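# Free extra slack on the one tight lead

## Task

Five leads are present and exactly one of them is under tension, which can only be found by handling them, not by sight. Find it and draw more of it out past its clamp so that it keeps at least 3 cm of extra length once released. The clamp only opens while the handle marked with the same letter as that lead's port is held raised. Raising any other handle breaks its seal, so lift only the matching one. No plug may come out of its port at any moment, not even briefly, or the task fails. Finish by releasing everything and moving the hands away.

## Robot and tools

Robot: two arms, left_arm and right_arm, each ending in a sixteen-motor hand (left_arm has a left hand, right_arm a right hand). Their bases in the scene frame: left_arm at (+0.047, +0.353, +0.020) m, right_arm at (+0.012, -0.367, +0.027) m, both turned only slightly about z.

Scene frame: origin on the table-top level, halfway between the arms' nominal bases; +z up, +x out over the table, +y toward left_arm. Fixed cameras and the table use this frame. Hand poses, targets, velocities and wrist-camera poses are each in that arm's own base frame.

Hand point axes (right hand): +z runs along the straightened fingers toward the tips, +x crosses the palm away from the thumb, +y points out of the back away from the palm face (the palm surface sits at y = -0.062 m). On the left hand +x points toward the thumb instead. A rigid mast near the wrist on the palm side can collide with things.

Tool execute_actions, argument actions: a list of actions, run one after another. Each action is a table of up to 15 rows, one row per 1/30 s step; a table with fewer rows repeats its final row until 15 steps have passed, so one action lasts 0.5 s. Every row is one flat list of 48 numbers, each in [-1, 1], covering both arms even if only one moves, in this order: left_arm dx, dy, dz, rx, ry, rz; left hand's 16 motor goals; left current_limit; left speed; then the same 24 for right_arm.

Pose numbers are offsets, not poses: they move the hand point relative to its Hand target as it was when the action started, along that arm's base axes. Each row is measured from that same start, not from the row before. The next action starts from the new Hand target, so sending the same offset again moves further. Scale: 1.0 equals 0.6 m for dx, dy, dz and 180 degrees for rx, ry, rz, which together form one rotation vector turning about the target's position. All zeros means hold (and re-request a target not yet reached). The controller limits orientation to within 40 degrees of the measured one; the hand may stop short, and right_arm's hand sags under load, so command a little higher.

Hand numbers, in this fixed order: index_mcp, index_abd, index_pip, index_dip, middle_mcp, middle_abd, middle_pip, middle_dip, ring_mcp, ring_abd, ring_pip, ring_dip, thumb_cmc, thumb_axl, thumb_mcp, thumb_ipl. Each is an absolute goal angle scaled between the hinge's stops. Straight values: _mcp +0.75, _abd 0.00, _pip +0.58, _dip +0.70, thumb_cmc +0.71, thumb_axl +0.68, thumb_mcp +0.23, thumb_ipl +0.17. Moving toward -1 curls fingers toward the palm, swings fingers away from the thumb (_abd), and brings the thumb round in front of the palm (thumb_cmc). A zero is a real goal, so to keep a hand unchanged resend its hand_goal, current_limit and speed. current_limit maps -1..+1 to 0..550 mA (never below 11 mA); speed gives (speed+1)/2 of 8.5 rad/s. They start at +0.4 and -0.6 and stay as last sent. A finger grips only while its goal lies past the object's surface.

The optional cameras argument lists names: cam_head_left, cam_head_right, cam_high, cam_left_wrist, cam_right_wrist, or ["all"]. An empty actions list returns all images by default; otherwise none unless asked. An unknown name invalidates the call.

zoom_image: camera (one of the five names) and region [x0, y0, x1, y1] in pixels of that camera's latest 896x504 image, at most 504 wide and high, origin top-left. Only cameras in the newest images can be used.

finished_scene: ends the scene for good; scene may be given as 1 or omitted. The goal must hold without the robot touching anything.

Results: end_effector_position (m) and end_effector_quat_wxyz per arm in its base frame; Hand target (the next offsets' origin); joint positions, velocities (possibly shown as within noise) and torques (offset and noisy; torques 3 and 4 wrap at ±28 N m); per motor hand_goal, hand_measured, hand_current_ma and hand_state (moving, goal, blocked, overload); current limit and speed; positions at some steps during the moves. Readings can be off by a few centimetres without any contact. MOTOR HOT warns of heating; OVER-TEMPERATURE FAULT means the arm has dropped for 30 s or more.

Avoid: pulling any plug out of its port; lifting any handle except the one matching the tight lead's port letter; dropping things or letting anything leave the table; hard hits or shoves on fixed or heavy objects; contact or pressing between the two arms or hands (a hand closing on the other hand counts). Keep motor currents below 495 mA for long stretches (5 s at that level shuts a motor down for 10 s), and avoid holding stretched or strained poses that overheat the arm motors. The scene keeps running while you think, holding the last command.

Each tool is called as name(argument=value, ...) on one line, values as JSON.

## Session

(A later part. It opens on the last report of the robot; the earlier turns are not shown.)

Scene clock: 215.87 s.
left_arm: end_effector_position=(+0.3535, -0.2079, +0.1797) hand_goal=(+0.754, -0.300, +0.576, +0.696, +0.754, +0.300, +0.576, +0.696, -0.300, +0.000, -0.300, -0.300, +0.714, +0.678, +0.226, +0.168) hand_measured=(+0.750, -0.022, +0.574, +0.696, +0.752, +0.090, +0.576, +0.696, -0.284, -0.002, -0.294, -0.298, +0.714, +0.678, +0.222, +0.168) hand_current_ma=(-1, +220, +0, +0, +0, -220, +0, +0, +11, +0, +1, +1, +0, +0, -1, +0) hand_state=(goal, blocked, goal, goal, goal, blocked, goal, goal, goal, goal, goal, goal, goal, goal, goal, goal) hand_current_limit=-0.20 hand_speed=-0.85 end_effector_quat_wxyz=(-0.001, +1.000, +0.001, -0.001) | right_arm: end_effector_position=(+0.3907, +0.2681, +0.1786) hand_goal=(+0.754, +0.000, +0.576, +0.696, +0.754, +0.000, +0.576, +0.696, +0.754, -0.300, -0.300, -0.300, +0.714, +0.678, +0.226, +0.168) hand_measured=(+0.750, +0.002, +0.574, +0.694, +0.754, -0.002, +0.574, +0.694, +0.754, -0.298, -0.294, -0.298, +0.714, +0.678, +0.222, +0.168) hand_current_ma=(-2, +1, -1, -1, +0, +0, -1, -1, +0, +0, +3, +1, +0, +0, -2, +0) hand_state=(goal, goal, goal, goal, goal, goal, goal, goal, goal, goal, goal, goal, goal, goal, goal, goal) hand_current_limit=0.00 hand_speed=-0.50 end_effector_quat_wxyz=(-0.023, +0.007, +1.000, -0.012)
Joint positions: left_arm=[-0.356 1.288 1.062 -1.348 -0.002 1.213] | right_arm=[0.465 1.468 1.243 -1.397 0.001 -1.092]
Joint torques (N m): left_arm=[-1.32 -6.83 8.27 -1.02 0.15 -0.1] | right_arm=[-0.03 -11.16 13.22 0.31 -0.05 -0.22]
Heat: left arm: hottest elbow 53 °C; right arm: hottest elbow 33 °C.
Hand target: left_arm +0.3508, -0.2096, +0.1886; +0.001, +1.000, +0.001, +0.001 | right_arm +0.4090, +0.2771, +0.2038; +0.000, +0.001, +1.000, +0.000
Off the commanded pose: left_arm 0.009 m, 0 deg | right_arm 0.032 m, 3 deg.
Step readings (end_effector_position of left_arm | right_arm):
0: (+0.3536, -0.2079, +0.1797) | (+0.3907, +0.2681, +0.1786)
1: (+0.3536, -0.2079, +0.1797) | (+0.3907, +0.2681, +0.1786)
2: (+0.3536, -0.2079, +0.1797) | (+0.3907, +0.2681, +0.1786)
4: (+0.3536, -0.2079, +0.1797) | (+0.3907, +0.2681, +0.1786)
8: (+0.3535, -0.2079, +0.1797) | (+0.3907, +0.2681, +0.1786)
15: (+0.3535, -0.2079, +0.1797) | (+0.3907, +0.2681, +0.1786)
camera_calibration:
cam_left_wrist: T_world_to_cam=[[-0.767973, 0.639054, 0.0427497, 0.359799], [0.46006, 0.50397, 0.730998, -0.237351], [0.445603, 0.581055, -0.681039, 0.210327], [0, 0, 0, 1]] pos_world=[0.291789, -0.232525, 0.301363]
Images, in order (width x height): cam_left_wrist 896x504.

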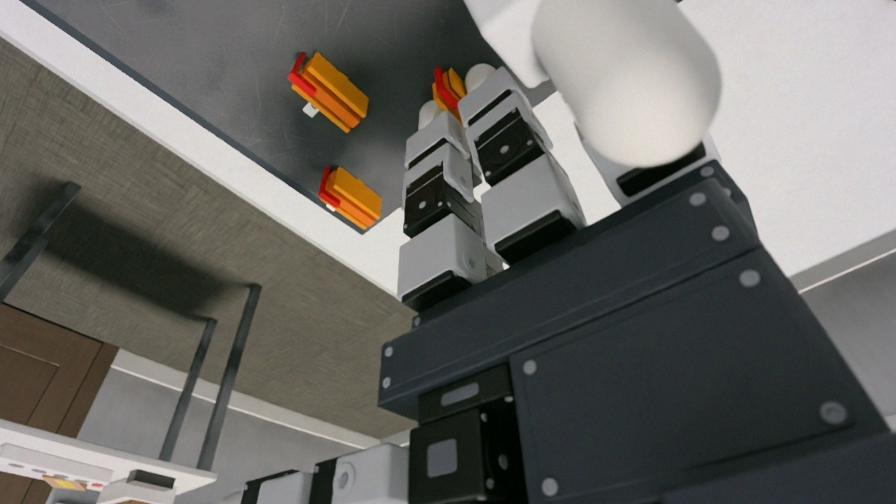

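execute_actions(actions=[[[0,0,0,0,0,0,0.754,-0.3,0.576,0.696,0.754,0.3,0.576,0.696,-0.3,0,-0.3,-0.3,0.714,0.678,0.226,0.168,-0.2,-0.85,0.001,0.02,-0.08,0,0,0,0.754,0,0.576,0.696,0.754,0,0.576,0.696,0.754,-0.3,-0.3,-0.3,0.714,0.678,0.226,0.168,0,-0.5]],[[0,0,0,0,0,0,0.754,-0.3,0.576,0.696,0.754,0.3,0.576,0.696,-0.3,0,-0.3,-0.3,0.714,0.678,0.226,0.168,-0.2,-0.85,0,0,0,0,0,0,0.754,0,0.576,0.696,0.754,0,0.576,0.696,0.754,-0.3,-0.3,-0.3,0.714,0.678,0.226,0.168,0,-0.5]]], cameras=["cam_high", "cam_right_wrist"])

zoom_image(camera="cam_high", region=[370, 150, 530, 270])

zoom_image(camera="cam_right_wrist", region=[320, 0, 600, 200])

Scene clock: 219.70 s.
left_arm: end_effector_position=(+0.3535, -0.2079, +0.1797) hand_goal=(+0.754, -0.300, +0.576, +0.696, +0.754, +0.300, +0.576, +0.696, -0.300, +0.000, -0.300, -0.300, +0.714, +0.678, +0.226, +0.168) hand_measured=(+0.750, -0.022, +0.574, +0.696, +0.752, +0.090, +0.576, +0.696, -0.284, -0.002, -0.294, -0.298, +0.714, +0.678, +0.222, +0.168) hand_current_ma=(-1, +220, +0, +0, +0, -220, +0, +0, +11, +0, +1, +1, +0, +0, -1, +0) hand_state=(goal, blocked, goal, goal, goal, blocked, goal, goal, goal, goal, goal, goal, goal, goal, goal, goal) hand_current_limit=-0.20 hand_speed=-0.85 end_effector_quat_wxyz=(-0.001, +1.000, +0.001, -0.001) | right_arm: end_effector_position=(+0.4132, +0.2845, +0.1607) hand_goal=(+0.754, +0.000, +0.576, +0.696, +0.754, +0.000, +0.576, +0.696, +0.754, -0.300, -0.300, -0.300, +0.714, +0.678, +0.226, +0.168) hand_measured=(+0.750, +0.002, +0.574, +0.694, +0.754, -0.002, +0.574, +0.694, +0.754, -0.298, -0.294, -0.298, +0.714, +0.678, +0.222, +0.168) hand_current_ma=(-2, +1, -1, -1, +0, +0, -1, -1, +0, +0, +3, +1, +0, +0, -2, +0) hand_state=(goal, goal, goal, goal, goal, goal, goal, goal, goal, goal, goal, goal, goal, goal, goal, goal) hand_current_limit=0.00 hand_speed=-0.50 end_effector_quat_wxyz=(+0.001, +0.002, +1.000, +0.000)
Joint positions: left_arm=[-0.356 1.288 1.062 -1.348 -0.002 1.213] | right_arm=[0.474 1.519 1.243 -1.293 0.001 -1.092]
Joint torques (N m): left_arm=[-1.73 -6.65 8.18 -1.05 0.18 -0.02] | right_arm=[1.03 -12.22 7.49 1.06 -0.07 0.04]
Heat: left arm: hottest elbow 52 °C; right arm: hottest elbow 33 °C.
Hand target: left_arm +0.3508, -0.2096, +0.1886; +0.001, +1.000, +0.001, +0.001 | right_arm +0.4096, +0.2890, +0.1558; +0.000, +0.001, +1.000, +0.000
Off the commanded pose: left_arm 0.009 m, 0 deg | right_arm 0.008 m, 0 deg.
Step readings (end_effector_position of left_arm | right_arm):
0: (+0.3535, -0.2079, +0.1797) | (+0.3907, +0.2681, +0.1786)
1: (+0.3535, -0.2079, +0.1797) | (+0.3907, +0.2681, +0.1786)
2: (+0.3535, -0.2079, +0.1797) | (+0.3920, +0.2687, +0.1785)
4: (+0.3535, -0.2079, +0.1797) | (+0.3985, +0.2722, +0.1776)
8: (+0.3535, -0.2079, +0.1797) | (+0.4098, +0.2798, +0.1693)
15: (+0.3535, -0.2079, +0.1797) | (+0.4129, +0.2843, +0.1607)
16: (+0.3535, -0.2079, +0.1797) | (+0.4130, +0.2844, +0.1607)
17: (+0.3535, -0.2079, +0.1797) | (+0.4132, +0.2845, +0.1607)
19: (+0.3535, -0.2079, +0.1797) | (+0.4132, +0.2845, +0.1607)
23: (+0.3535, -0.2079, +0.1797) | (+0.4132, +0.2845, +0.1607)
30: (+0.3535, -0.2079, +0.1797) | (+0.4132, +0.2845, +0.1607)
camera_calibration:
cam_right_wrist: T_world_to_cam=[[0.803721, 0.594506, 0.0244005, -0.474022], [0.37563, -0.53877, 0.754075, -0.17738], [0.461448, -0.596901, -0.656335, 0.20876], [0, 0, 0, 1]] pos_world=[0.351279, 0.310851, 0.282341]
Images, in order (width x height): cam_high 896x504, cam_right_wrist 896x504.

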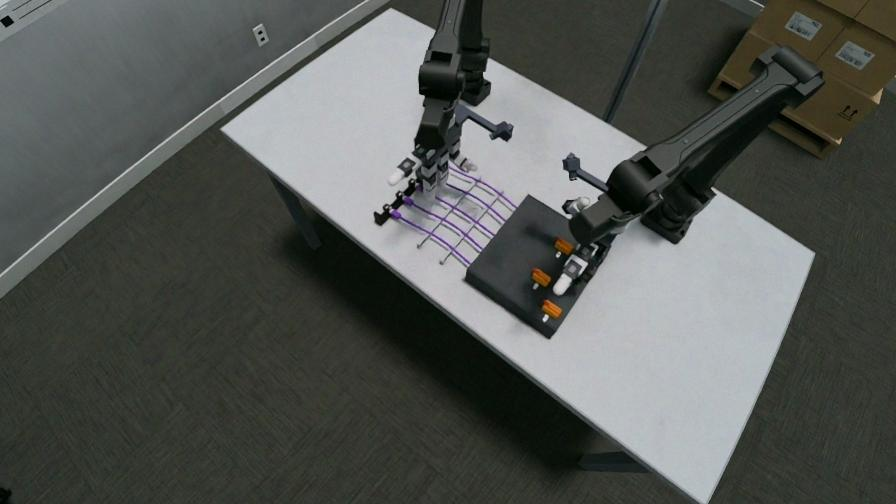

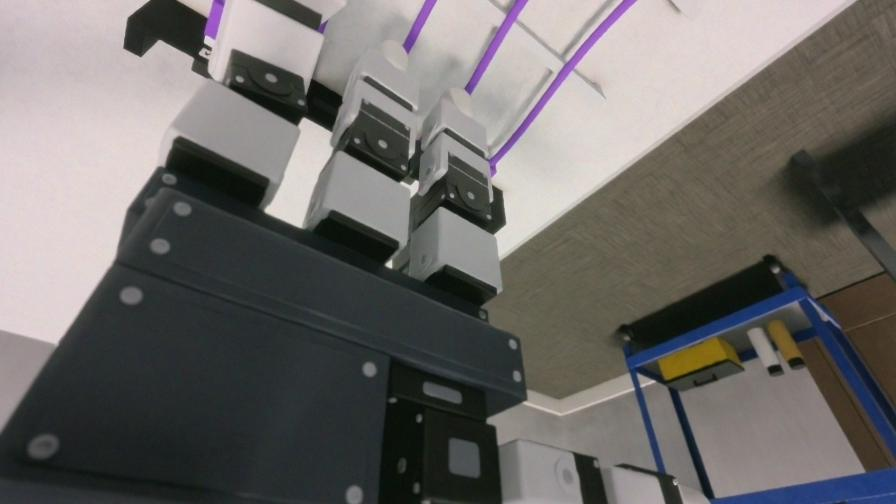

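Scaled by 3.150 from the camera's 896x504 image, which has a finer 1280x720 frame.

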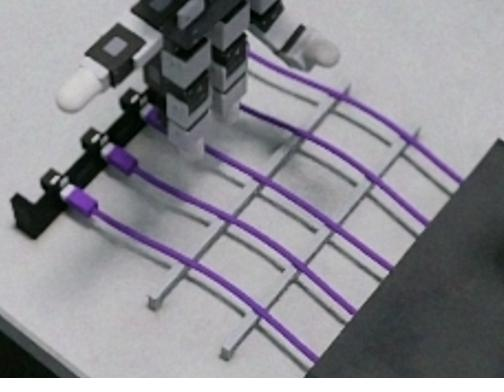

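Scaled by 1.800 from the camera's 896x504 image, which has a finer 1280x720 frame.

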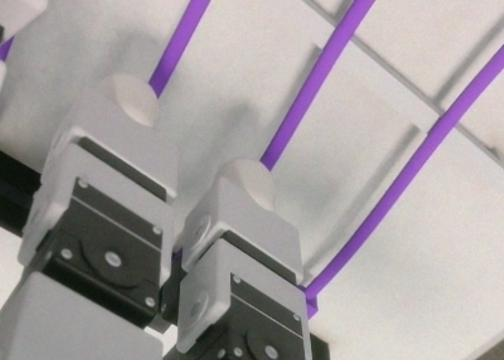

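execute_actions(actions=[[[0,0,0,0,0,0,0.754,-0.3,0.576,0.696,0.754,0.3,0.576,0.696,-0.3,0,-0.3,-0.3,0.714,0.678,0.226,0.168,-0.2,-0.85,0,0,-0.015,0,0,0,0.754,0,0.576,0.696,0.754,0,0.576,0.696,0.754,-0.3,-0.3,-0.3,0.714,0.678,0.226,0.168,0,-0.5]],[[0,0,0,0,0,0,0.754,-0.3,0.576,0.696,0.754,0.3,0.576,0.696,-0.3,0,-0.3,-0.3,0.714,0.678,0.226,0.168,-0.2,-0.85,0,0,-0.015,0,0,0,0.754,0,0.576,0.696,0.754,0,0.576,0.696,0.754,-0.3,-0.3,-0.3,0.714,0.678,0.226,0.168,0,-0.5]],[[0,0,0,0,0,0,0.754,-0.3,0.576,0.696,0.754,0.3,0.576,0.696,-0.3,0,-0.3,-0.3,0.714,0.678,0.226,0.168,-0.2,-0.85,0,0,-0.01,0,0,0,0.754,0,0.576,0.696,0.754,0,0.576,0.696,0.754,-0.3,-0.3,-0.3,0.714,0.678,0.226,0.168,0,-0.5]]], cameras=["cam_high","cam_right_wrist"])

Scene clock: 222.60 s.
left_arm: end_effector_position=(+0.3535, -0.2079, +0.1797) hand_goal=(+0.754, -0.300, +0.576, +0.696, +0.754, +0.300, +0.576, +0.696, -0.300, +0.000, -0.300, -0.300, +0.714, +0.678, +0.226, +0.168) hand_measured=(+0.750, -0.022, +0.574, +0.696, +0.752, +0.090, +0.576, +0.696, -0.284, -0.002, -0.294, -0.298, +0.714, +0.678, +0.222, +0.168) hand_current_ma=(-1, +220, +0, +0, +0, -220, +0, +0, +11, +0, +1, +1, +0, +0, -1, +0) hand_state=(goal, blocked, goal, goal, goal, blocked, goal, goal, goal, goal, goal, goal, goal, goal, goal, goal) hand_current_limit=-0.20 hand_speed=-0.85 end_effector_quat_wxyz=(-0.001, +1.000, +0.001, -0.001) | right_arm: end_effector_position=(+0.4132, +0.2845, +0.1393) hand_goal=(+0.754, +0.000, +0.576, +0.696, +0.754, +0.000, +0.576, +0.696, +0.754, -0.300, -0.300, -0.300, +0.714, +0.678, +0.226, +0.168) hand_measured=(+0.750, +0.002, +0.574, +0.694, +0.754, -0.002, +0.574, +0.694, +0.754, -0.298, -0.294, -0.298, +0.714, +0.678, +0.222, +0.168) hand_current_ma=(-2, +1, -1, -1, +0, +0, -1, -1, +0, +0, +3, +1, +0, +0, -2, +0) hand_state=(goal, goal, goal, goal, goal, goal, goal, goal, goal, goal, goal, goal, goal, goal, goal, goal) hand_current_limit=0.00 hand_speed=-0.50 end_effector_quat_wxyz=(+0.004, +0.002, +1.000, +0.001)
Joint positions: left_arm=[-0.356 1.288 1.062 -1.348 -0.002 1.213] | right_arm=[0.474 1.533 1.199 -1.229 0.001 -1.092]
Joint torques (N m): left_arm=[-1.44 -6.65 8.17 -1.03 0.21 -0.07] | right_arm=[1.03 -11.75 7.39 1.06 -0.07 0.03]
Heat: left arm: hottest elbow 52 °C; right arm: hottest elbow 33 °C.
Hand target: left_arm +0.3508, -0.2096, +0.1886; +0.001, +1.000, +0.001, +0.001 | right_arm +0.4096, +0.2891, +0.1317; +0.000, +0.001, +1.000, +0.000
Off the commanded pose: left_arm 0.009 m, 0 deg | right_arm 0.010 m, 0 deg.
Step readings (end_effector_position of left_arm | right_arm):
0: (+0.3535, -0.2079, +0.1797) | (+0.4132, +0.2845, +0.1607)
1: (+0.3535, -0.2079, +0.1797) | (+0.4133, +0.2845, +0.1608)
2: (+0.3535, -0.2079, +0.1797) | (+0.4135, +0.2846, +0.1604)
4: (+0.3535, -0.2079, +0.1797) | (+0.4138, +0.2848, +0.1590)
8: (+0.3535, -0.2079, +0.1797) | (+0.4125, +0.2841, +0.1549)
15: (+0.3535, -0.2079, +0.1797) | (+0.4127, +0.2842, +0.1541)
16: (+0.3535, -0.2079, +0.1797) | (+0.4128, +0.2843, +0.1542)
17: (+0.3535, -0.2079, +0.1797) | (+0.4132, +0.2844, +0.1540)
19: (+0.3535, -0.2079, +0.1797) | (+0.4137, +0.2847, +0.1529)
23: (+0.3535, -0.2079, +0.1797) | (+0.4129, +0.2843, +0.1479)
30: (+0.3535, -0.2079, +0.1797) | (+0.4128, +0.2843, +0.1444)
31: (+0.3535, -0.2079, +0.1797) | (+0.4129, +0.2843, +0.1445)
32: (+0.3535, -0.2079, +0.1797) | (+0.4132, +0.2845, +0.1446)
34: (+0.3535, -0.2079, +0.1797) | (+0.4137, +0.2847, +0.1439)
38: (+0.3535, -0.2079, +0.1797) | (+0.4132, +0.2845, +0.1412)
45: (+0.3535, -0.2079, +0.1797) | (+0.4131, +0.2844, +0.1392)
camera_calibration:
cam_right_wrist: T_world_to_cam=[[0.803544, 0.594484, 0.0300994, -0.474173], [0.3718, -0.540754, 0.754553, -0.159084], [0.464846, -0.595126, -0.655548, 0.192716], [0, 0, 0, 1]] pos_world=[0.350584, 0.310553, 0.260644]
Images, in order (width x height): cam_high 896x504, cam_right_wrist 896x504.

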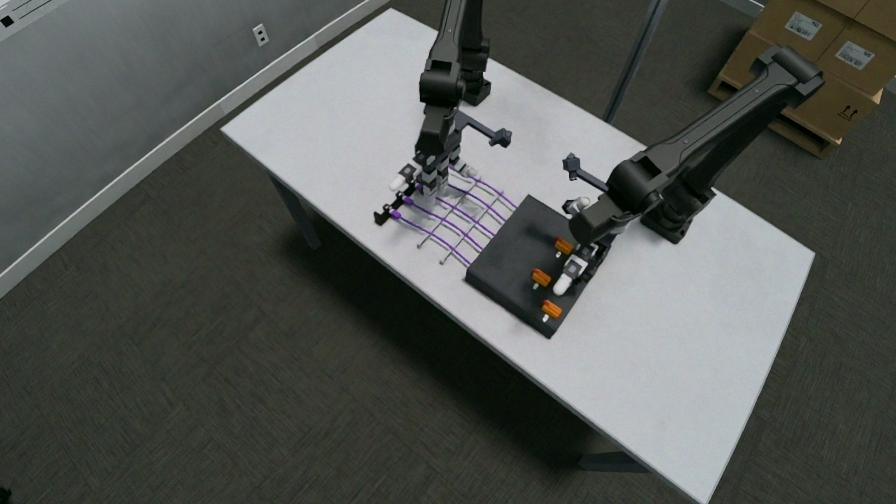

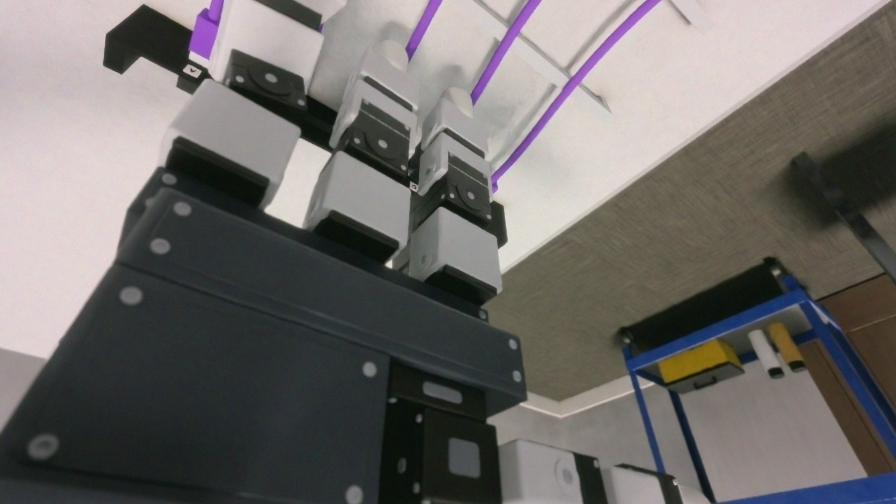

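execute_actions(actions=[[[0,0,0,0,0,0,0.754,-0.3,0.576,0.696,0.754,0.3,0.576,0.696,-0.3,0,-0.3,-0.3,0.714,0.678,0.226,0.168,-0.2,-0.85,0,0,-0.02,0,0,0,0.754,0,0.576,0.696,0.754,0,0.576,0.696,0.754,-0.3,-0.3,-0.3,0.714,0.678,0.226,0.168,0,-0.5]],[[0,0,0,0,0,0,0.754,-0.3,0.576,0.696,0.754,0.3,0.576,0.696,-0.3,0,-0.3,-0.3,0.714,0.678,0.226,0.168,-0.2,-0.85,-0.005,0,-0.02,0,0,0,0.754,0,0.576,0.696,0.754,0,0.576,0.696,0.754,-0.3,-0.3,-0.3,0.714,0.678,0.226,0.168,0,-0.5]],[[0,0,0,0,0,0,0.754,-0.3,0.576,0.696,0.754,0.3,0.576,0.696,-0.3,0,-0.3,-0.3,0.714,0.678,0.226,0.168,-0.2,-0.85,0,0,-0.01,0,0,0,0.754,0,0.576,0.696,0.754,0,0.576,0.696,0.754,-0.3,-0.3,-0.3,0.714,0.678,0.226,0.168,0,-0.5]]], cameras=["cam_high","cam_right_wrist"])

zoom_image(camera="cam_high", region=[370, 150, 530, 270])

zoom_image(camera="cam_right_wrist", region=[180, 0, 540, 240])

Scene clock: 225.10 s.
left_arm: end_effector_position=(+0.3535, -0.2079, +0.1797) hand_goal=(+0.754, -0.300, +0.576, +0.696, +0.754, +0.300, +0.576, +0.696, -0.300, +0.000, -0.300, -0.300, +0.714, +0.678, +0.226, +0.168) hand_measured=(+0.750, -0.022, +0.574, +0.696, +0.752, +0.090, +0.576, +0.696, -0.284, -0.002, -0.294, -0.298, +0.714, +0.678, +0.222, +0.168) hand_current_ma=(-1, +220, +0, +0, +0, -220, +0, +0, +11, +0, +1, +1, +0, +0, -1, +0) hand_state=(goal, blocked, goal, goal, goal, blocked, goal, goal, goal, goal, goal, goal, goal, goal, goal, goal) hand_current_limit=-0.20 hand_speed=-0.85 end_effector_quat_wxyz=(-0.001, +1.000, +0.001, -0.001) | right_arm: end_effector_position=(+0.4105, +0.2844, +0.1091) hand_goal=(+0.754, +0.000, +0.576, +0.696, +0.754, +0.000, +0.576, +0.696, +0.754, -0.300, -0.300, -0.300, +0.714, +0.678, +0.226, +0.168) hand_measured=(+0.750, +0.002, +0.574, +0.694, +0.754, -0.002, +0.574, +0.694, +0.754, -0.298, -0.294, -0.298, +0.714, +0.678, +0.222, +0.168) hand_current_ma=(-2, +1, -1, -1, +0, +0, -1, -1, +0, +0, +3, +1, +0, +0, -2, +0) hand_state=(goal, goal, goal, goal, goal, goal, goal, goal, goal, goal, goal, goal, goal, goal, goal, goal) hand_current_limit=0.00 hand_speed=-0.50 end_effector_quat_wxyz=(+0.004, +0.001, +1.000, +0.001)
Joint positions: left_arm=[-0.356 1.288 1.062 -1.348 -0.002 1.213] | right_arm=[0.477 1.557 1.142 -1.149 0.001 -1.092]
Joint torques (N m): left_arm=[-1.55 -6.89 8.34 -1.01 0.19 -0.06] | right_arm=[1.08 -11.81 7.17 1.07 -0.07 0.07]
Heat: left arm: hottest elbow 52 °C; right arm: hottest elbow 32 °C.
Hand target: left_arm +0.3508, -0.2096, +0.1886; +0.001, +1.000, +0.001, +0.001 | right_arm +0.4065, +0.2890, +0.1017; +0.000, +0.001, +1.000, +0.000
Off the commanded pose: left_arm 0.009 m, 0 deg | right_arm 0.010 m, 0 deg.
Step readings (end_effector_position of left_arm | right_arm):
0: (+0.3535, -0.2079, +0.1797) | (+0.4132, +0.2845, +0.1393)
1: (+0.3535, -0.2079, +0.1797) | (+0.4133, +0.2845, +0.1393)
2: (+0.3535, -0.2079, +0.1797) | (+0.4135, +0.2846, +0.1388)
4: (+0.3535, -0.2079, +0.1797) | (+0.4141, +0.2849, +0.1372)
8: (+0.3535, -0.2079, +0.1797) | (+0.4130, +0.2844, +0.1304)
15: (+0.3535, -0.2079, +0.1797) | (+0.4128, +0.2843, +0.1256)
16: (+0.3535, -0.2079, +0.1797) | (+0.4130, +0.2844, +0.1257)
17: (+0.3535, -0.2079, +0.1797) | (+0.4132, +0.2847, +0.1253)
19: (+0.3535, -0.2079, +0.1797) | (+0.4132, +0.2851, +0.1233)
23: (+0.3535, -0.2079, +0.1797) | (+0.4102, +0.2840, +0.1171)
30: (+0.3535, -0.2079, +0.1797) | (+0.4101, +0.2842, +0.1144)
31: (+0.3535, -0.2079, +0.1797) | (+0.4102, +0.2842, +0.1144)
32: (+0.3535, -0.2079, +0.1797) | (+0.4106, +0.2844, +0.1145)
34: (+0.3535, -0.2079, +0.1797) | (+0.4111, +0.2847, +0.1141)
38: (+0.3535, -0.2079, +0.1797) | (+0.4107, +0.2845, +0.1115)
45: (+0.3535, -0.2079, +0.1797) | (+0.4105, +0.2843, +0.1091)
camera_calibration:
cam_right_wrist: T_world_to_cam=[[0.802242, 0.596258, 0.029741, -0.471075], [0.373212, -0.539779, 0.754553, -0.136306], [0.465962, -0.594235, -0.655564, 0.173413], [0, 0, 0, 1]] pos_world=[0.347983, 0.310354, 0.230544]
Images, in order (width x height): cam_high 896x504, cam_right_wrist 896x504.

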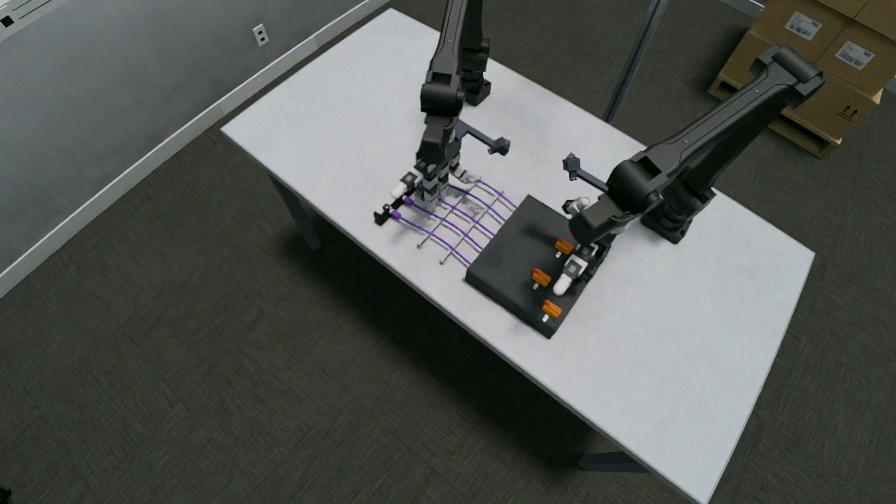

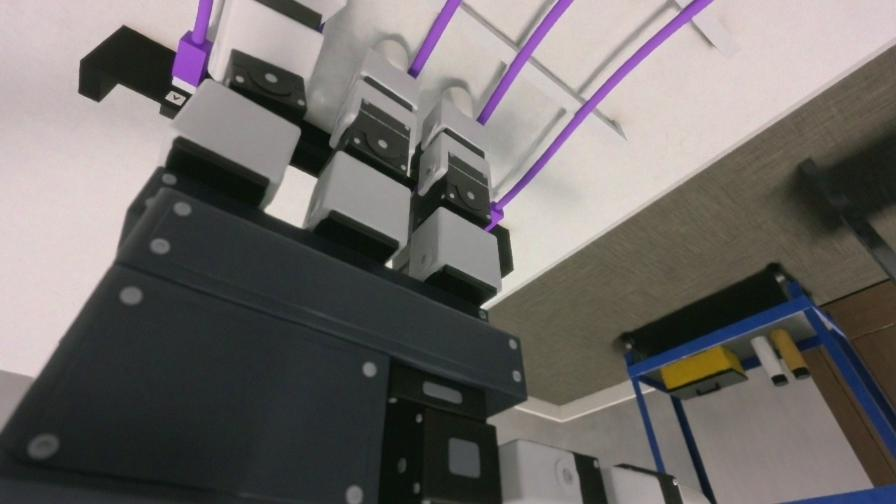

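Scaled by 3.150 from the camera's 896x504 image, which has a finer 1280x720 frame.

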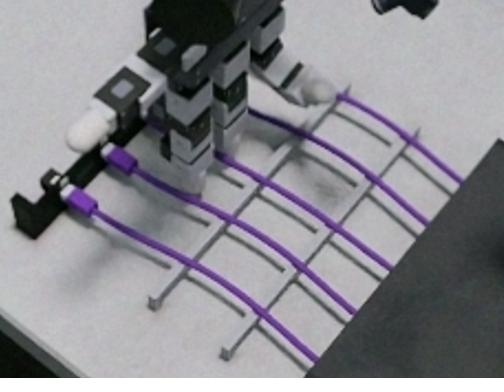

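Scaled by 1.400 from the camera's 896x504 image, which has a finer 1280x720 frame.

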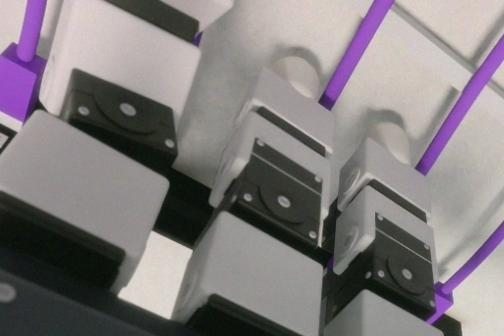

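execute_actions(actions=[[[0,0,0,0,0,0,0.754,-0.3,0.576,0.696,0.754,0.3,0.576,0.696,-0.3,0,-0.3,-0.3,0.714,0.678,0.226,0.168,-0.2,-0.85,-0.001,0,-0.008,0,0,0,0.754,0,0.576,0.696,0.754,0,0.576,0.696,0.754,-0.3,-0.3,-0.3,0.714,0.678,0.226,0.168,0.2,-0.8]],[[0,0,0,0,0,0,0.754,-0.3,0.576,0.696,0.754,0.3,0.576,0.696,-0.3,0,-0.3,-0.3,0.714,0.678,0.226,0.168,-0.2,-0.85,0,0,0,0,0,0,0.754,-0.1,0.576,0.696,0.754,0.1,0.576,0.696,0.754,-0.3,-0.3,-0.3,0.714,0.678,0.226,0.168,0.2,-0.8]],[[0,0,0,0,0,0,0.754,-0.3,0.576,0.696,0.754,0.3,0.576,0.696,-0.3,0,-0.3,-0.3,0.714,0.678,0.226,0.168,-0.2,-0.85,0,0,0,0,0,0,0.754,-0.4,0.576,0.696,0.754,0.4,0.576,0.696,0.754,-0.3,-0.3,-0.3,0.714,0.678,0.226,0.168,0.2,-0.85]],[[0,0,0,0,0,0,0.754,-0.3,0.576,0.696,0.754,0.3,0.576,0.696,-0.3,0,-0.3,-0.3,0.714,0.678,0.226,0.168,-0.2,-0.85,0,0,0,0,0,0,0.754,-0.4,0.576,0.696,0.754,0.4,0.576,0.696,0.754,-0.3,-0.3,-0.3,0.714,0.678,0.226,0.168,0.2,-0.85]]], cameras=["cam_high","cam_right_wrist"])

zoom_image(camera="cam_high", region=[370, 150, 530, 270])

zoom_image(camera="cam_right_wrist", region=[180, 0, 540, 240])

Scene clock: 229.00 s.
left_arm: end_effector_position=(+0.3535, -0.2079, +0.1797) hand_goal=(+0.754, -0.300, +0.576, +0.696, +0.754, +0.300, +0.576, +0.696, -0.300, +0.000, -0.300, -0.300, +0.714, +0.678, +0.226, +0.168) hand_measured=(+0.750, -0.022, +0.574, +0.696, +0.752, +0.090, +0.576, +0.696, -0.284, -0.002, -0.294, -0.298, +0.714, +0.678, +0.222, +0.168) hand_current_ma=(-1, +220, +0, +0, +0, -220, +0, +0, +11, +0, +1, +1, +0, +0, -1, +0) hand_state=(goal, blocked, goal, goal, goal, blocked, goal, goal, goal, goal, goal, goal, goal, goal, goal, goal) hand_current_limit=-0.20 hand_speed=-0.85 end_effector_quat_wxyz=(-0.001, +1.000, +0.001, -0.001) | right_arm: end_effector_position=(+0.4099, +0.2847, +0.1041) hand_goal=(+0.754, -0.400, +0.576, +0.696, +0.754, +0.400, +0.576, +0.696, +0.754, -0.300, -0.300, -0.300, +0.714, +0.678, +0.226, +0.168) hand_measured=(+0.750, -0.106, +0.574, +0.694, +0.754, +0.098, +0.574, +0.694, +0.754, -0.298, -0.294, -0.298, +0.714, +0.678, +0.222, +0.168) hand_current_ma=(-2, +330, -1, -1, +0, -330, +0, +0, +0, +0, +3, +1, +0, +0, -2, +0) hand_state=(goal, blocked, goal, goal, goal, blocked, goal, goal, goal, goal, goal, goal, goal, goal, goal, goal) hand_current_limit=0.20 hand_speed=-0.85 end_effector_quat_wxyz=(+0.004, +0.001, +1.000, +0.001)
Joint positions: left_arm=[-0.356 1.288 1.062 -1.348 -0.002 1.213] | right_arm=[0.478 1.561 1.134 -1.135 0.001 -1.092]
Joint torques (N m): left_arm=[-1.67 -6.71 8.31 -0.87 0.19 -0.09] | right_arm=[1.03 -11.87 7.1 1.07 -0.07 0.08]
Heat: left arm: hottest elbow 51 °C; right arm: hottest elbow 32 °C.
Hand target: left_arm +0.3508, -0.2096, +0.1886; +0.001, +1.000, +0.001, +0.001 | right_arm +0.4060, +0.2890, +0.0969; +0.000, +0.001, +1.000, +0.000
Off the commanded pose: left_arm 0.009 m, 0 deg | right_arm 0.009 m, 0 deg.
Step readings (end_effector_position of left_arm | right_arm):
0: (+0.3535, -0.2079, +0.1797) | (+0.4105, +0.2844, +0.1091)
1: (+0.3535, -0.2079, +0.1797) | (+0.4106, +0.2844, +0.1091)
2: (+0.3535, -0.2079, +0.1797) | (+0.4108, +0.2845, +0.1092)
4: (+0.3535, -0.2079, +0.1797) | (+0.4111, +0.2847, +0.1087)
8: (+0.3535, -0.2079, +0.1797) | (+0.4102, +0.2844, +0.1060)
15: (+0.3535, -0.2079, +0.1797) | (+0.4099, +0.2845, +0.1043)
16: (+0.3535, -0.2079, +0.1797) | (+0.4099, +0.2845, +0.1043)
17: (+0.3535, -0.2079, +0.1797) | (+0.4100, +0.2845, +0.1043)
19: (+0.3535, -0.2079, +0.1797) | (+0.4100, +0.2845, +0.1043)
23: (+0.3535, -0.2079, +0.1797) | (+0.4099, +0.2847, +0.1043)
30: (+0.3535, -0.2079, +0.1797) | (+0.4099, +0.2847, +0.1043)
31: (+0.3535, -0.2079, +0.1797) | (+0.4099, +0.2847, +0.1043)
32: (+0.3535, -0.2079, +0.1797) | (+0.4099, +0.2847, +0.1043)
34: (+0.3535, -0.2079, +0.1797) | (+0.4099, +0.2847, +0.1043)
38: (+0.3535, -0.2079, +0.1797) | (+0.4099, +0.2847, +0.1041)
45: (+0.3535, -0.2079, +0.1797) | (+0.4099, +0.2847, +0.1041)
46: (+0.3535, -0.2079, +0.1797) | (+0.4099, +0.2847, +0.1041)
47: (+0.3535, -0.2079, +0.1797) | (+0.4099, +0.2847, +0.1041)
49: (+0.3535, -0.2079, +0.1797) | (+0.4099, +0.2847, +0.1041)
53: (+0.3535, -0.2079, +0.1797) | (+0.4099, +0.2847, +0.1041)
60: (+0.3535, -0.2079, +0.1797) | (+0.4099, +0.2847, +0.1041)
camera_calibration:
cam_right_wrist: T_world_to_cam=[[0.80155, 0.597189, 0.0297206, -0.470528], [0.373839, -0.539321, 0.754571, -0.132528], [0.466651, -0.593715, -0.655545, 0.170175], [0, 0, 0, 1]] pos_world=[0.347283, 0.310555, 0.225544]
Images, in order (width x height): cam_high 896x504, cam_right_wrist 896x504.

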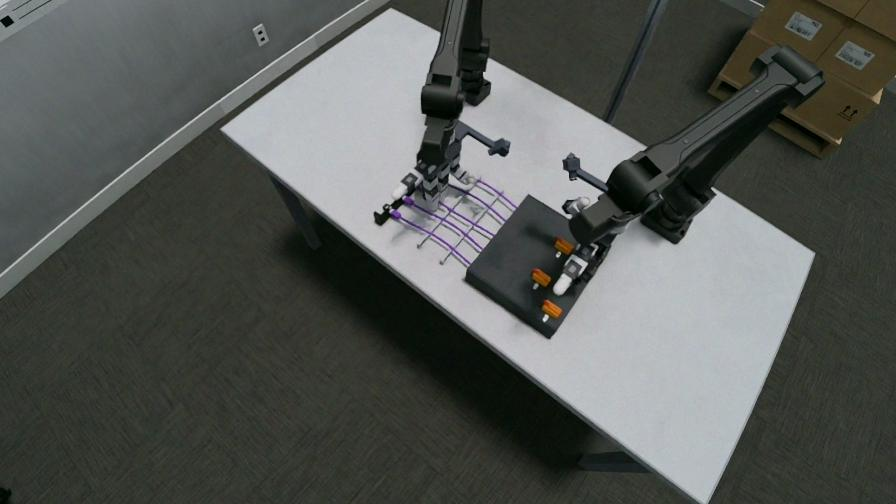

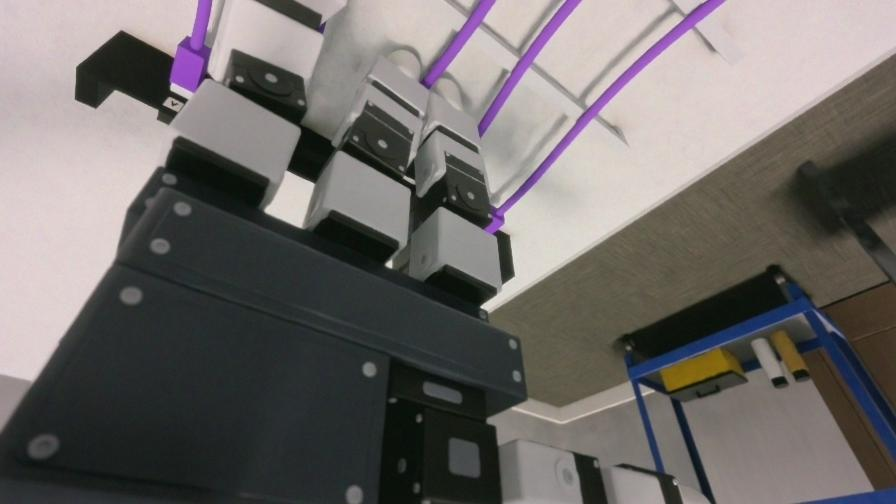

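Scaled by 3.150 from the camera's 896x504 image, which has a finer 1280x720 frame.

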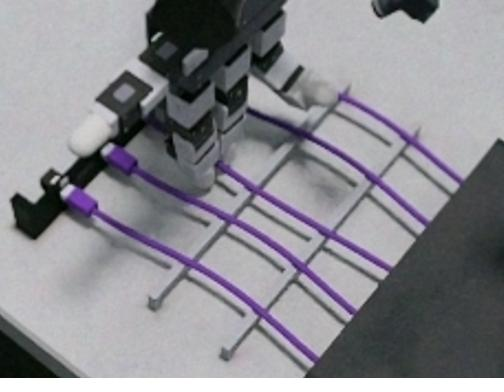

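Scaled by 1.400 from the camera's 896x504 image, which has a finer 1280x720 frame.

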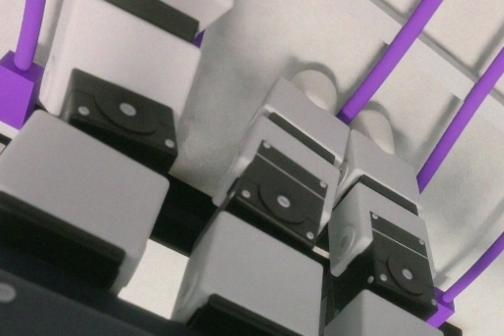

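execute_actions(actions=[], cameras=["cam_head_left","cam_head_right","cam_left_wrist"])

Scene clock: 230.10 s.
left_arm: end_effector_position=(+0.3535, -0.2079, +0.1797) hand_goal=(+0.754, -0.300, +0.576, +0.696, +0.754, +0.300, +0.576, +0.696, -0.300, +0.000, -0.300, -0.300, +0.714, +0.678, +0.226, +0.168) hand_measured=(+0.750, -0.022, +0.574, +0.696, +0.752, +0.090, +0.576, +0.696, -0.284, -0.002, -0.294, -0.298, +0.714, +0.678, +0.222, +0.168) hand_current_ma=(-1, +220, +0, +0, +0, -220, +0, +0, +11, +0, +1, +1, +0, +0, -1, +0) hand_state=(goal, blocked, goal, goal, goal, blocked, goal, goal, goal, goal, goal, goal, goal, goal, goal, goal) hand_current_limit=-0.20 hand_speed=-0.85 end_effector_quat_wxyz=(-0.001, +1.000, +0.001, -0.001) | right_arm: end_effector_position=(+0.4099, +0.2847, +0.1041) hand_goal=(+0.754, -0.400, +0.576, +0.696, +0.754, +0.400, +0.576, +0.696, +0.754, -0.300, -0.300, -0.300, +0.714, +0.678, +0.226, +0.168) hand_measured=(+0.750, -0.106, +0.574, +0.694, +0.754, +0.098, +0.574, +0.694, +0.754, -0.298, -0.294, -0.298, +0.714, +0.678, +0.222, +0.168) hand_current_ma=(-2, +330, -1, -1, +0, -330, +0, +0, +0, +0, +3, +1, +0, +0, -2, +0) hand_state=(goal, blocked, goal, goal, goal, blocked, goal, goal, goal, goal, goal, goal, goal, goal, goal, goal) hand_current_limit=0.20 hand_speed=-0.85 end_effector_quat_wxyz=(+0.004, +0.001, +1.000, +0.001)
Joint positions: left_arm=[-0.356 1.288 1.062 -1.348 -0.002 1.213] | right_arm=[0.478 1.561 1.134 -1.135 0.001 -1.092]
Joint velocities: within noise
Joint torques (N m): left_arm=[-2.43 -7.12 8.12 -0.99 0.18 -0.08] | right_arm=[1.03 -11.87 7.09 1.07 -0.07 0.07]
Heat: left arm: hottest elbow 51 °C; right arm: hottest elbow 32 °C.
Hand target: left_arm +0.3508, -0.2096, +0.1886; +0.001, +1.000, +0.001, +0.001 | right_arm +0.4060, +0.2890, +0.0969; +0.000, +0.001, +1.000, +0.000
Off the commanded pose: left_arm 0.009 m, 0 deg | right_arm 0.009 m, 0 deg.
camera_calibration:
cam_left_wrist: T_world_to_cam=[[-0.767973, 0.639054, 0.0427497, 0.359799], [0.46006, 0.50397, 0.730998, -0.237351], [0.445603, 0.581055, -0.681039, 0.210327], [0, 0, 0, 1]] pos_world=[0.291789, -0.232525, 0.301363]
Images, in order (width x height): cam_head_left 896x504, cam_head_right 896x504, cam_left_wrist 896x504.

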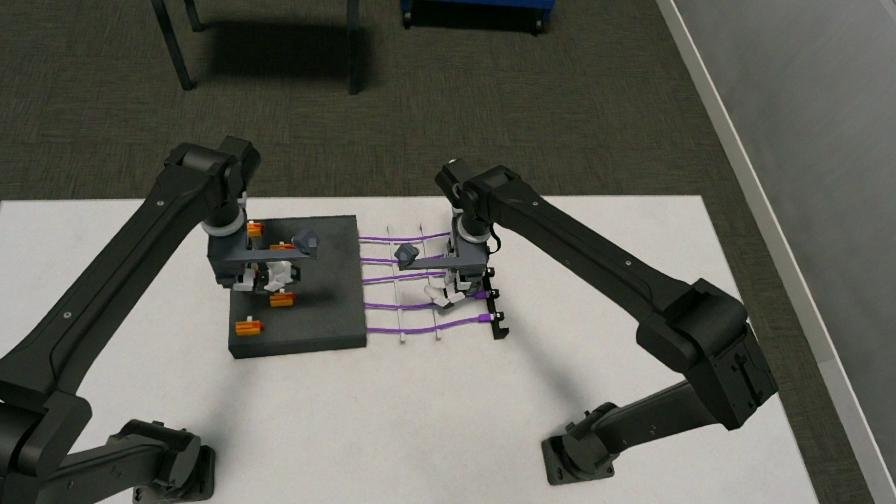

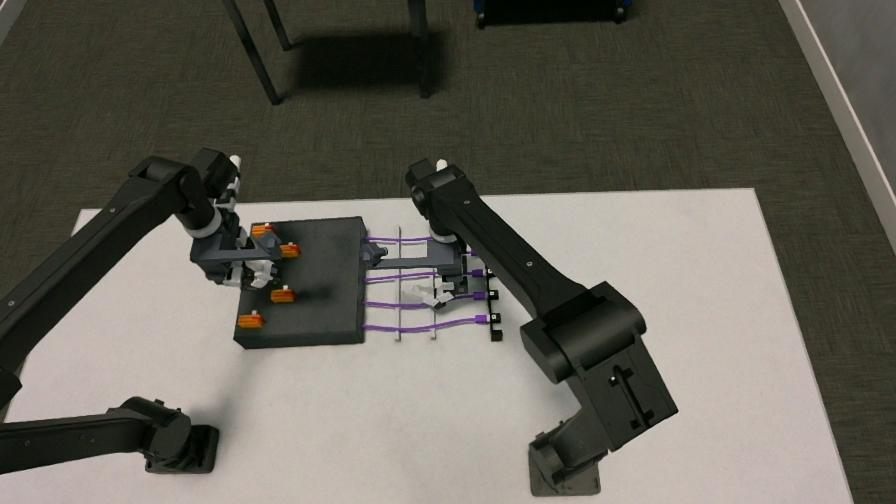

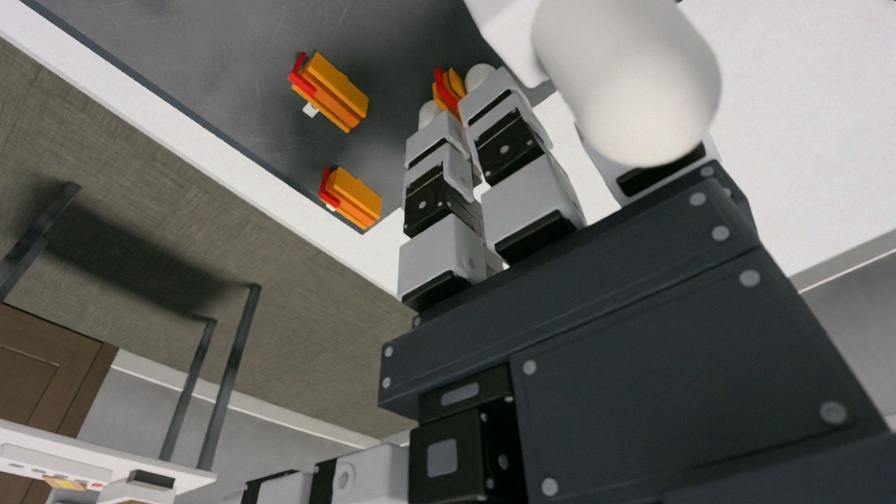

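execute_actions(actions=[[[0,0,0,0,0,0,0.754,-0.4,0.576,0.696,0.754,0.4,0.576,0.696,-0.3,0,-0.3,-0.3,0.714,0.678,0.226,0.168,0.25,-0.85,0,0,0,0,0,0,0.754,-0.4,0.576,0.696,0.754,0.4,0.576,0.696,0.754,-0.3,-0.3,-0.3,0.714,0.678,0.226,0.168,0.2,-0.85]],[[0.001,0,0.02,0,0,0,0.754,-0.4,0.576,0.696,0.754,0.4,0.576,0.696,-0.3,0,-0.3,-0.3,0.714,0.678,0.226,0.168,0.25,-0.85,0,0,0,0,0,0,0.754,-0.4,0.576,0.696,0.754,0.4,0.576,0.696,0.754,-0.3,-0.3,-0.3,0.714,0.678,0.226,0.168,0.2,-0.85]],[[0.001,0,0.02,0,0,0,0.754,-0.4,0.576,0.696,0.754,0.4,0.576,0.696,-0.3,0,-0.3,-0.3,0.714,0.678,0.226,0.168,0.25,-0.85,0,0,0,0,0,0,0.754,-0.4,0.576,0.696,0.754,0.4,0.576,0.696,0.754,-0.3,-0.3,-0.3,0.714,0.678,0.226,0.168,0.2,-0.85]]], cameras=["cam_high","cam_left_wrist"])

zoom_image(camera="cam_high", region=[500, 200, 640, 340])

Scene clock: 232.77 s.
left_arm: end_effector_position=(+0.3480, -0.2059, +0.1801) hand_goal=(+0.754, -0.400, +0.576, +0.696, +0.754, +0.400, +0.576, +0.696, -0.300, +0.000, -0.300, -0.300, +0.714, +0.678, +0.226, +0.168) hand_measured=(+0.740, +0.018, +0.568, +0.694, +0.744, +0.188, +0.572, +0.696, -0.284, -0.002, -0.294, -0.298, +0.714, +0.678, +0.222, +0.168) hand_current_ma=(-10, +344, -3, +0, -5, -344, -1, +0, +11, +0, +1, +1, +0, +0, -1, +0) hand_state=(goal, blocked, goal, goal, goal, blocked, goal, goal, goal, goal, goal, goal, goal, goal, goal, goal) hand_current_limit=0.25 hand_speed=-0.85 end_effector_quat_wxyz=(-0.006, +1.000, +0.001, -0.012) | right_arm: end_effector_position=(+0.4099, +0.2847, +0.1041) hand_goal=(+0.754, -0.400, +0.576, +0.696, +0.754, +0.400, +0.576, +0.696, +0.754, -0.300, -0.300, -0.300, +0.714, +0.678, +0.226, +0.168) hand_measured=(+0.750, -0.106, +0.574, +0.694, +0.754, +0.098, +0.574, +0.694, +0.754, -0.298, -0.294, -0.298, +0.714, +0.678, +0.222, +0.168) hand_current_ma=(-2, +330, -1, -1, +0, -330, +0, +0, +0, +0, +3, +1, +0, +0, -2, +0) hand_state=(goal, blocked, goal, goal, goal, blocked, goal, goal, goal, goal, goal, goal, goal, goal, goal, goal) hand_current_limit=0.20 hand_speed=-0.85 end_effector_quat_wxyz=(+0.004, +0.001, +1.000, +0.001)
Joint positions: left_arm=[-0.356 1.287 1.066 -1.376 -0.002 1.213] | right_arm=[0.478 1.561 1.134 -1.135 0.001 -1.092]
Joint torques (N m): left_arm=[-1.85 -7.41 11.84 -2.39 0.18 -0.05] | right_arm=[1.08 -11.81 7.1 1.06 -0.07 0.08]
Heat: left arm: hottest elbow 51 °C; right arm: hottest elbow 32 °C.
Hand target: left_arm +0.3520, -0.2096, +0.2125; +0.001, +1.000, +0.001, +0.000 | right_arm +0.4060, +0.2890, +0.0969; +0.000, +0.001, +1.000, +0.000
Off the commanded pose: left_arm 0.033 m, 2 deg | right_arm 0.009 m, 0 deg.
Step readings (end_effector_position of left_arm | right_arm):
0: (+0.3535, -0.2079, +0.1797) | (+0.4099, +0.2847, +0.1041)
1: (+0.3535, -0.2079, +0.1797) | (+0.4099, +0.2847, +0.1041)
2: (+0.3534, -0.2079, +0.1797) | (+0.4099, +0.2847, +0.1041)
4: (+0.3532, -0.2078, +0.1797) | (+0.4099, +0.2847, +0.1041)
8: (+0.3532, -0.2078, +0.1797) | (+0.4099, +0.2847, +0.1041)
15: (+0.3532, -0.2078, +0.1797) | (+0.4099, +0.2847, +0.1041)
16: (+0.3532, -0.2078, +0.1797) | (+0.4099, +0.2847, +0.1041)
17: (+0.3527, -0.2076, +0.1796) | (+0.4099, +0.2847, +0.1041)
19: (+0.3515, -0.2071, +0.1793) | (+0.4099, +0.2847, +0.1041)
23: (+0.3510, -0.2070, +0.1794) | (+0.4099, +0.2847, +0.1041)
30: (+0.3510, -0.2070, +0.1794) | (+0.4099, +0.2847, +0.1041)
31: (+0.3509, -0.2069, +0.1793) | (+0.4099, +0.2847, +0.1041)
32: (+0.3508, -0.2069, +0.1794) | (+0.4099, +0.2847, +0.1041)
34: (+0.3504, -0.2068, +0.1798) | (+0.4099, +0.2847, +0.1041)
38: (+0.3489, -0.2062, +0.1800) | (+0.4099, +0.2847, +0.1041)
45: (+0.3481, -0.2059, +0.1801) | (+0.4099, +0.2847, +0.1041)
camera_calibration:
cam_left_wrist: T_world_to_cam=[[-0.766761, 0.638563, 0.0656849, 0.349591], [0.476641, 0.497799, 0.724575, -0.242055], [0.429989, 0.586884, -0.686059, 0.219428], [0, 0, 0, 1]] pos_world=[0.289075, -0.23152, 0.302965]
Images, in order (width x height): cam_high 896x504, cam_left_wrist 896x504.

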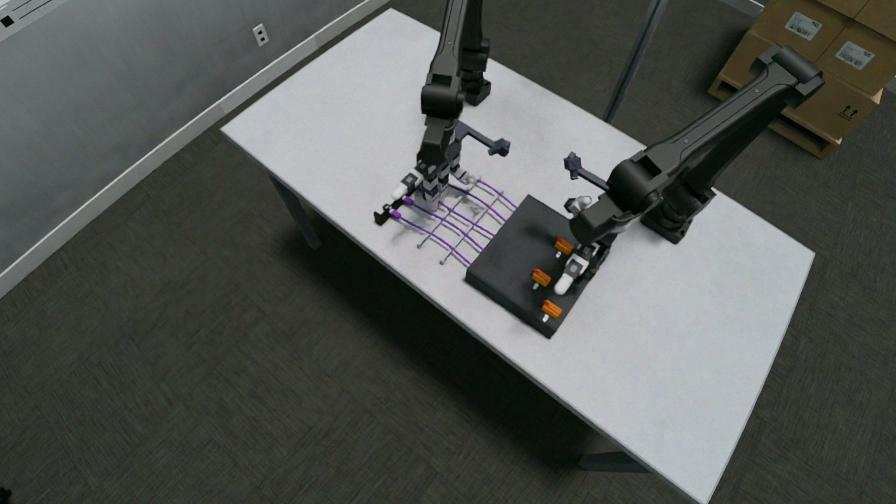

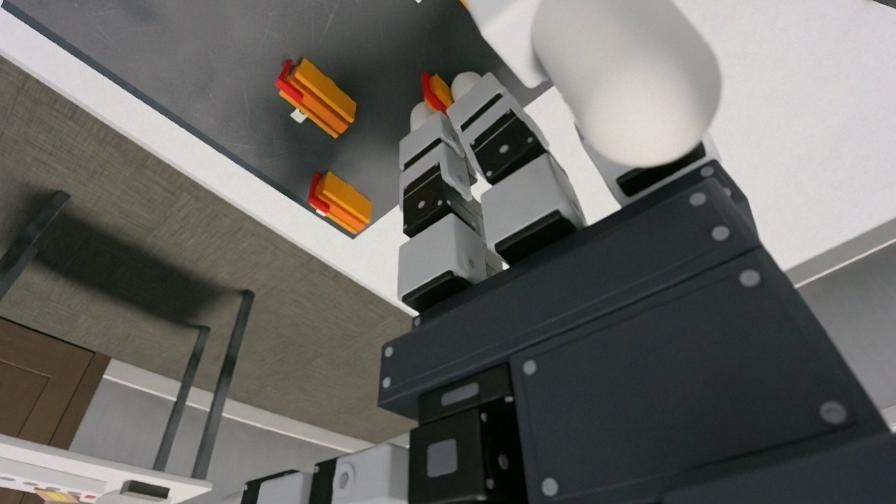

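Scaled by 3.600 from the camera's 896x504 image, which has a finer 1280x720 frame.

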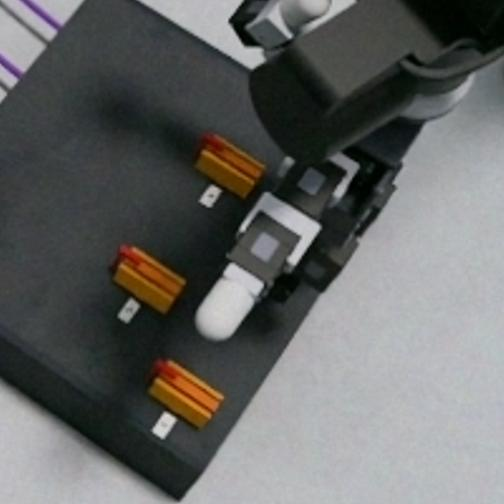

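execute_actions(actions=[[[0.004,0,0.015,0,0,0,0.754,-0.4,0.576,0.696,0.754,0.4,0.576,0.696,-0.3,0,-0.3,-0.3,0.714,0.678,0.226,0.168,0.25,-0.85,0,0,0,0,0,0,0.754,-0.4,0.576,0.696,0.754,0.4,0.576,0.696,0.754,-0.3,-0.3,-0.3,0.714,0.678,0.226,0.168,0.2,-0.85]],[[0.004,0,0.015,0,0,0,0.754,-0.4,0.576,0.696,0.754,0.4,0.576,0.696,-0.3,0,-0.3,-0.3,0.714,0.678,0.226,0.168,0.25,-0.85,0,0,0,0,0,0,0.754,-0.4,0.576,0.696,0.754,0.4,0.576,0.696,0.754,-0.3,-0.3,-0.3,0.714,0.678,0.226,0.168,0.2,-0.85]]], cameras=["cam_high"])

zoom_image(camera="cam_high", region=[500, 200, 640, 340])

Scene clock: 234.80 s.
left_arm: end_effector_position=(+0.3443, -0.2046, +0.2021) hand_goal=(+0.754, -0.400, +0.576, +0.696, +0.754, +0.400, +0.576, +0.696, -0.300, +0.000, -0.300, -0.300, +0.714, +0.678, +0.226, +0.168) hand_measured=(+0.746, +0.076, +0.570, +0.694, +0.752, +0.278, +0.574, +0.694, -0.284, -0.002, -0.294, -0.298, +0.714, +0.678, +0.222, +0.168) hand_current_ma=(-3, +344, -2, -1, -1, -237, +0, +0, +11, +0, +1, +1, +0, +0, -1, +0) hand_state=(goal, blocked, goal, goal, goal, blocked, goal, goal, goal, goal, goal, goal, goal, goal, goal, goal) hand_current_limit=0.25 hand_speed=-0.85 end_effector_quat_wxyz=(-0.010, +1.000, +0.001, -0.026) | right_arm: end_effector_position=(+0.4099, +0.2847, +0.1041) hand_goal=(+0.754, -0.400, +0.576, +0.696, +0.754, +0.400, +0.576, +0.696, +0.754, -0.300, -0.300, -0.300, +0.714, +0.678, +0.226, +0.168) hand_measured=(+0.750, -0.106, +0.574, +0.694, +0.754, +0.098, +0.574, +0.694, +0.754, -0.298, -0.294, -0.298, +0.714, +0.678, +0.222, +0.168) hand_current_ma=(-2, +330, -1, -1, +0, -330, +0, +0, +0, +0, +3, +1, +0, +0, -2, +0) hand_state=(goal, blocked, goal, goal, goal, blocked, goal, goal, goal, goal, goal, goal, goal, goal, goal, goal) hand_current_limit=0.20 hand_speed=-0.85 end_effector_quat_wxyz=(+0.004, +0.001, +1.000, +0.001)
Joint positions: left_arm=[-0.356 1.284 1.124 -1.467 -0.001 1.213] | right_arm=[0.478 1.561 1.134 -1.135 0.001 -1.092]
Joint torques (N m): left_arm=[-1.44 -6.89 11.54 -0.72 0.12 0.04] | right_arm=[1.08 -11.81 7.1 1.09 -0.07 0.08]
Heat: left arm: hottest elbow 51 °C; right arm: hottest elbow 32 °C.
Hand target: left_arm +0.3569, -0.2096, +0.2306; +0.001, +1.000, +0.001, +0.001 | right_arm +0.4060, +0.2890, +0.0969; +0.000, +0.001, +1.000, +0.000
Off the commanded pose: left_arm 0.032 m, 3 deg | right_arm 0.009 m, 0 deg.
Step readings (end_effector_position of left_arm | right_arm):
0: (+0.3480, -0.2059, +0.1801) | (+0.4099, +0.2847, +0.1041)
1: (+0.3481, -0.2059, +0.1803) | (+0.4099, +0.2847, +0.1041)
2: (+0.3479, -0.2058, +0.1805) | (+0.4099, +0.2847, +0.1041)
4: (+0.3469, -0.2056, +0.1808) | (+0.4099, +0.2847, +0.1041)
8: (+0.3454, -0.2052, +0.1813) | (+0.4099, +0.2847, +0.1041)
15: (+0.3451, -0.2050, +0.1822) | (+0.4099, +0.2847, +0.1041)
16: (+0.3450, -0.2050, +0.1822) | (+0.4099, +0.2847, +0.1041)
17: (+0.3450, -0.2050, +0.1826) | (+0.4099, +0.2847, +0.1041)
19: (+0.3449, -0.2050, +0.1849) | (+0.4099, +0.2847, +0.1041)
23: (+0.3451, -0.2050, +0.1906) | (+0.4099, +0.2847, +0.1041)
30: (+0.3462, -0.2053, +0.2022) | (+0.4099, +0.2847, +0.1041)
Images, in order (width x height): cam_high 896x504.

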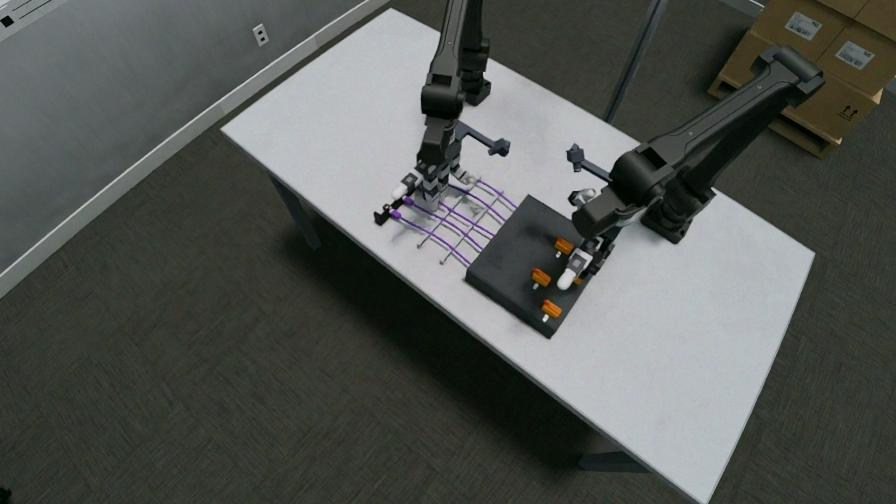

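Scaled by 3.600 from the camera's 896x504 image, which has a finer 1280x720 frame.

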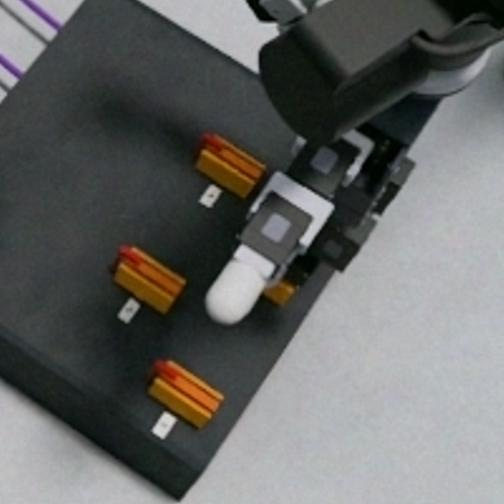

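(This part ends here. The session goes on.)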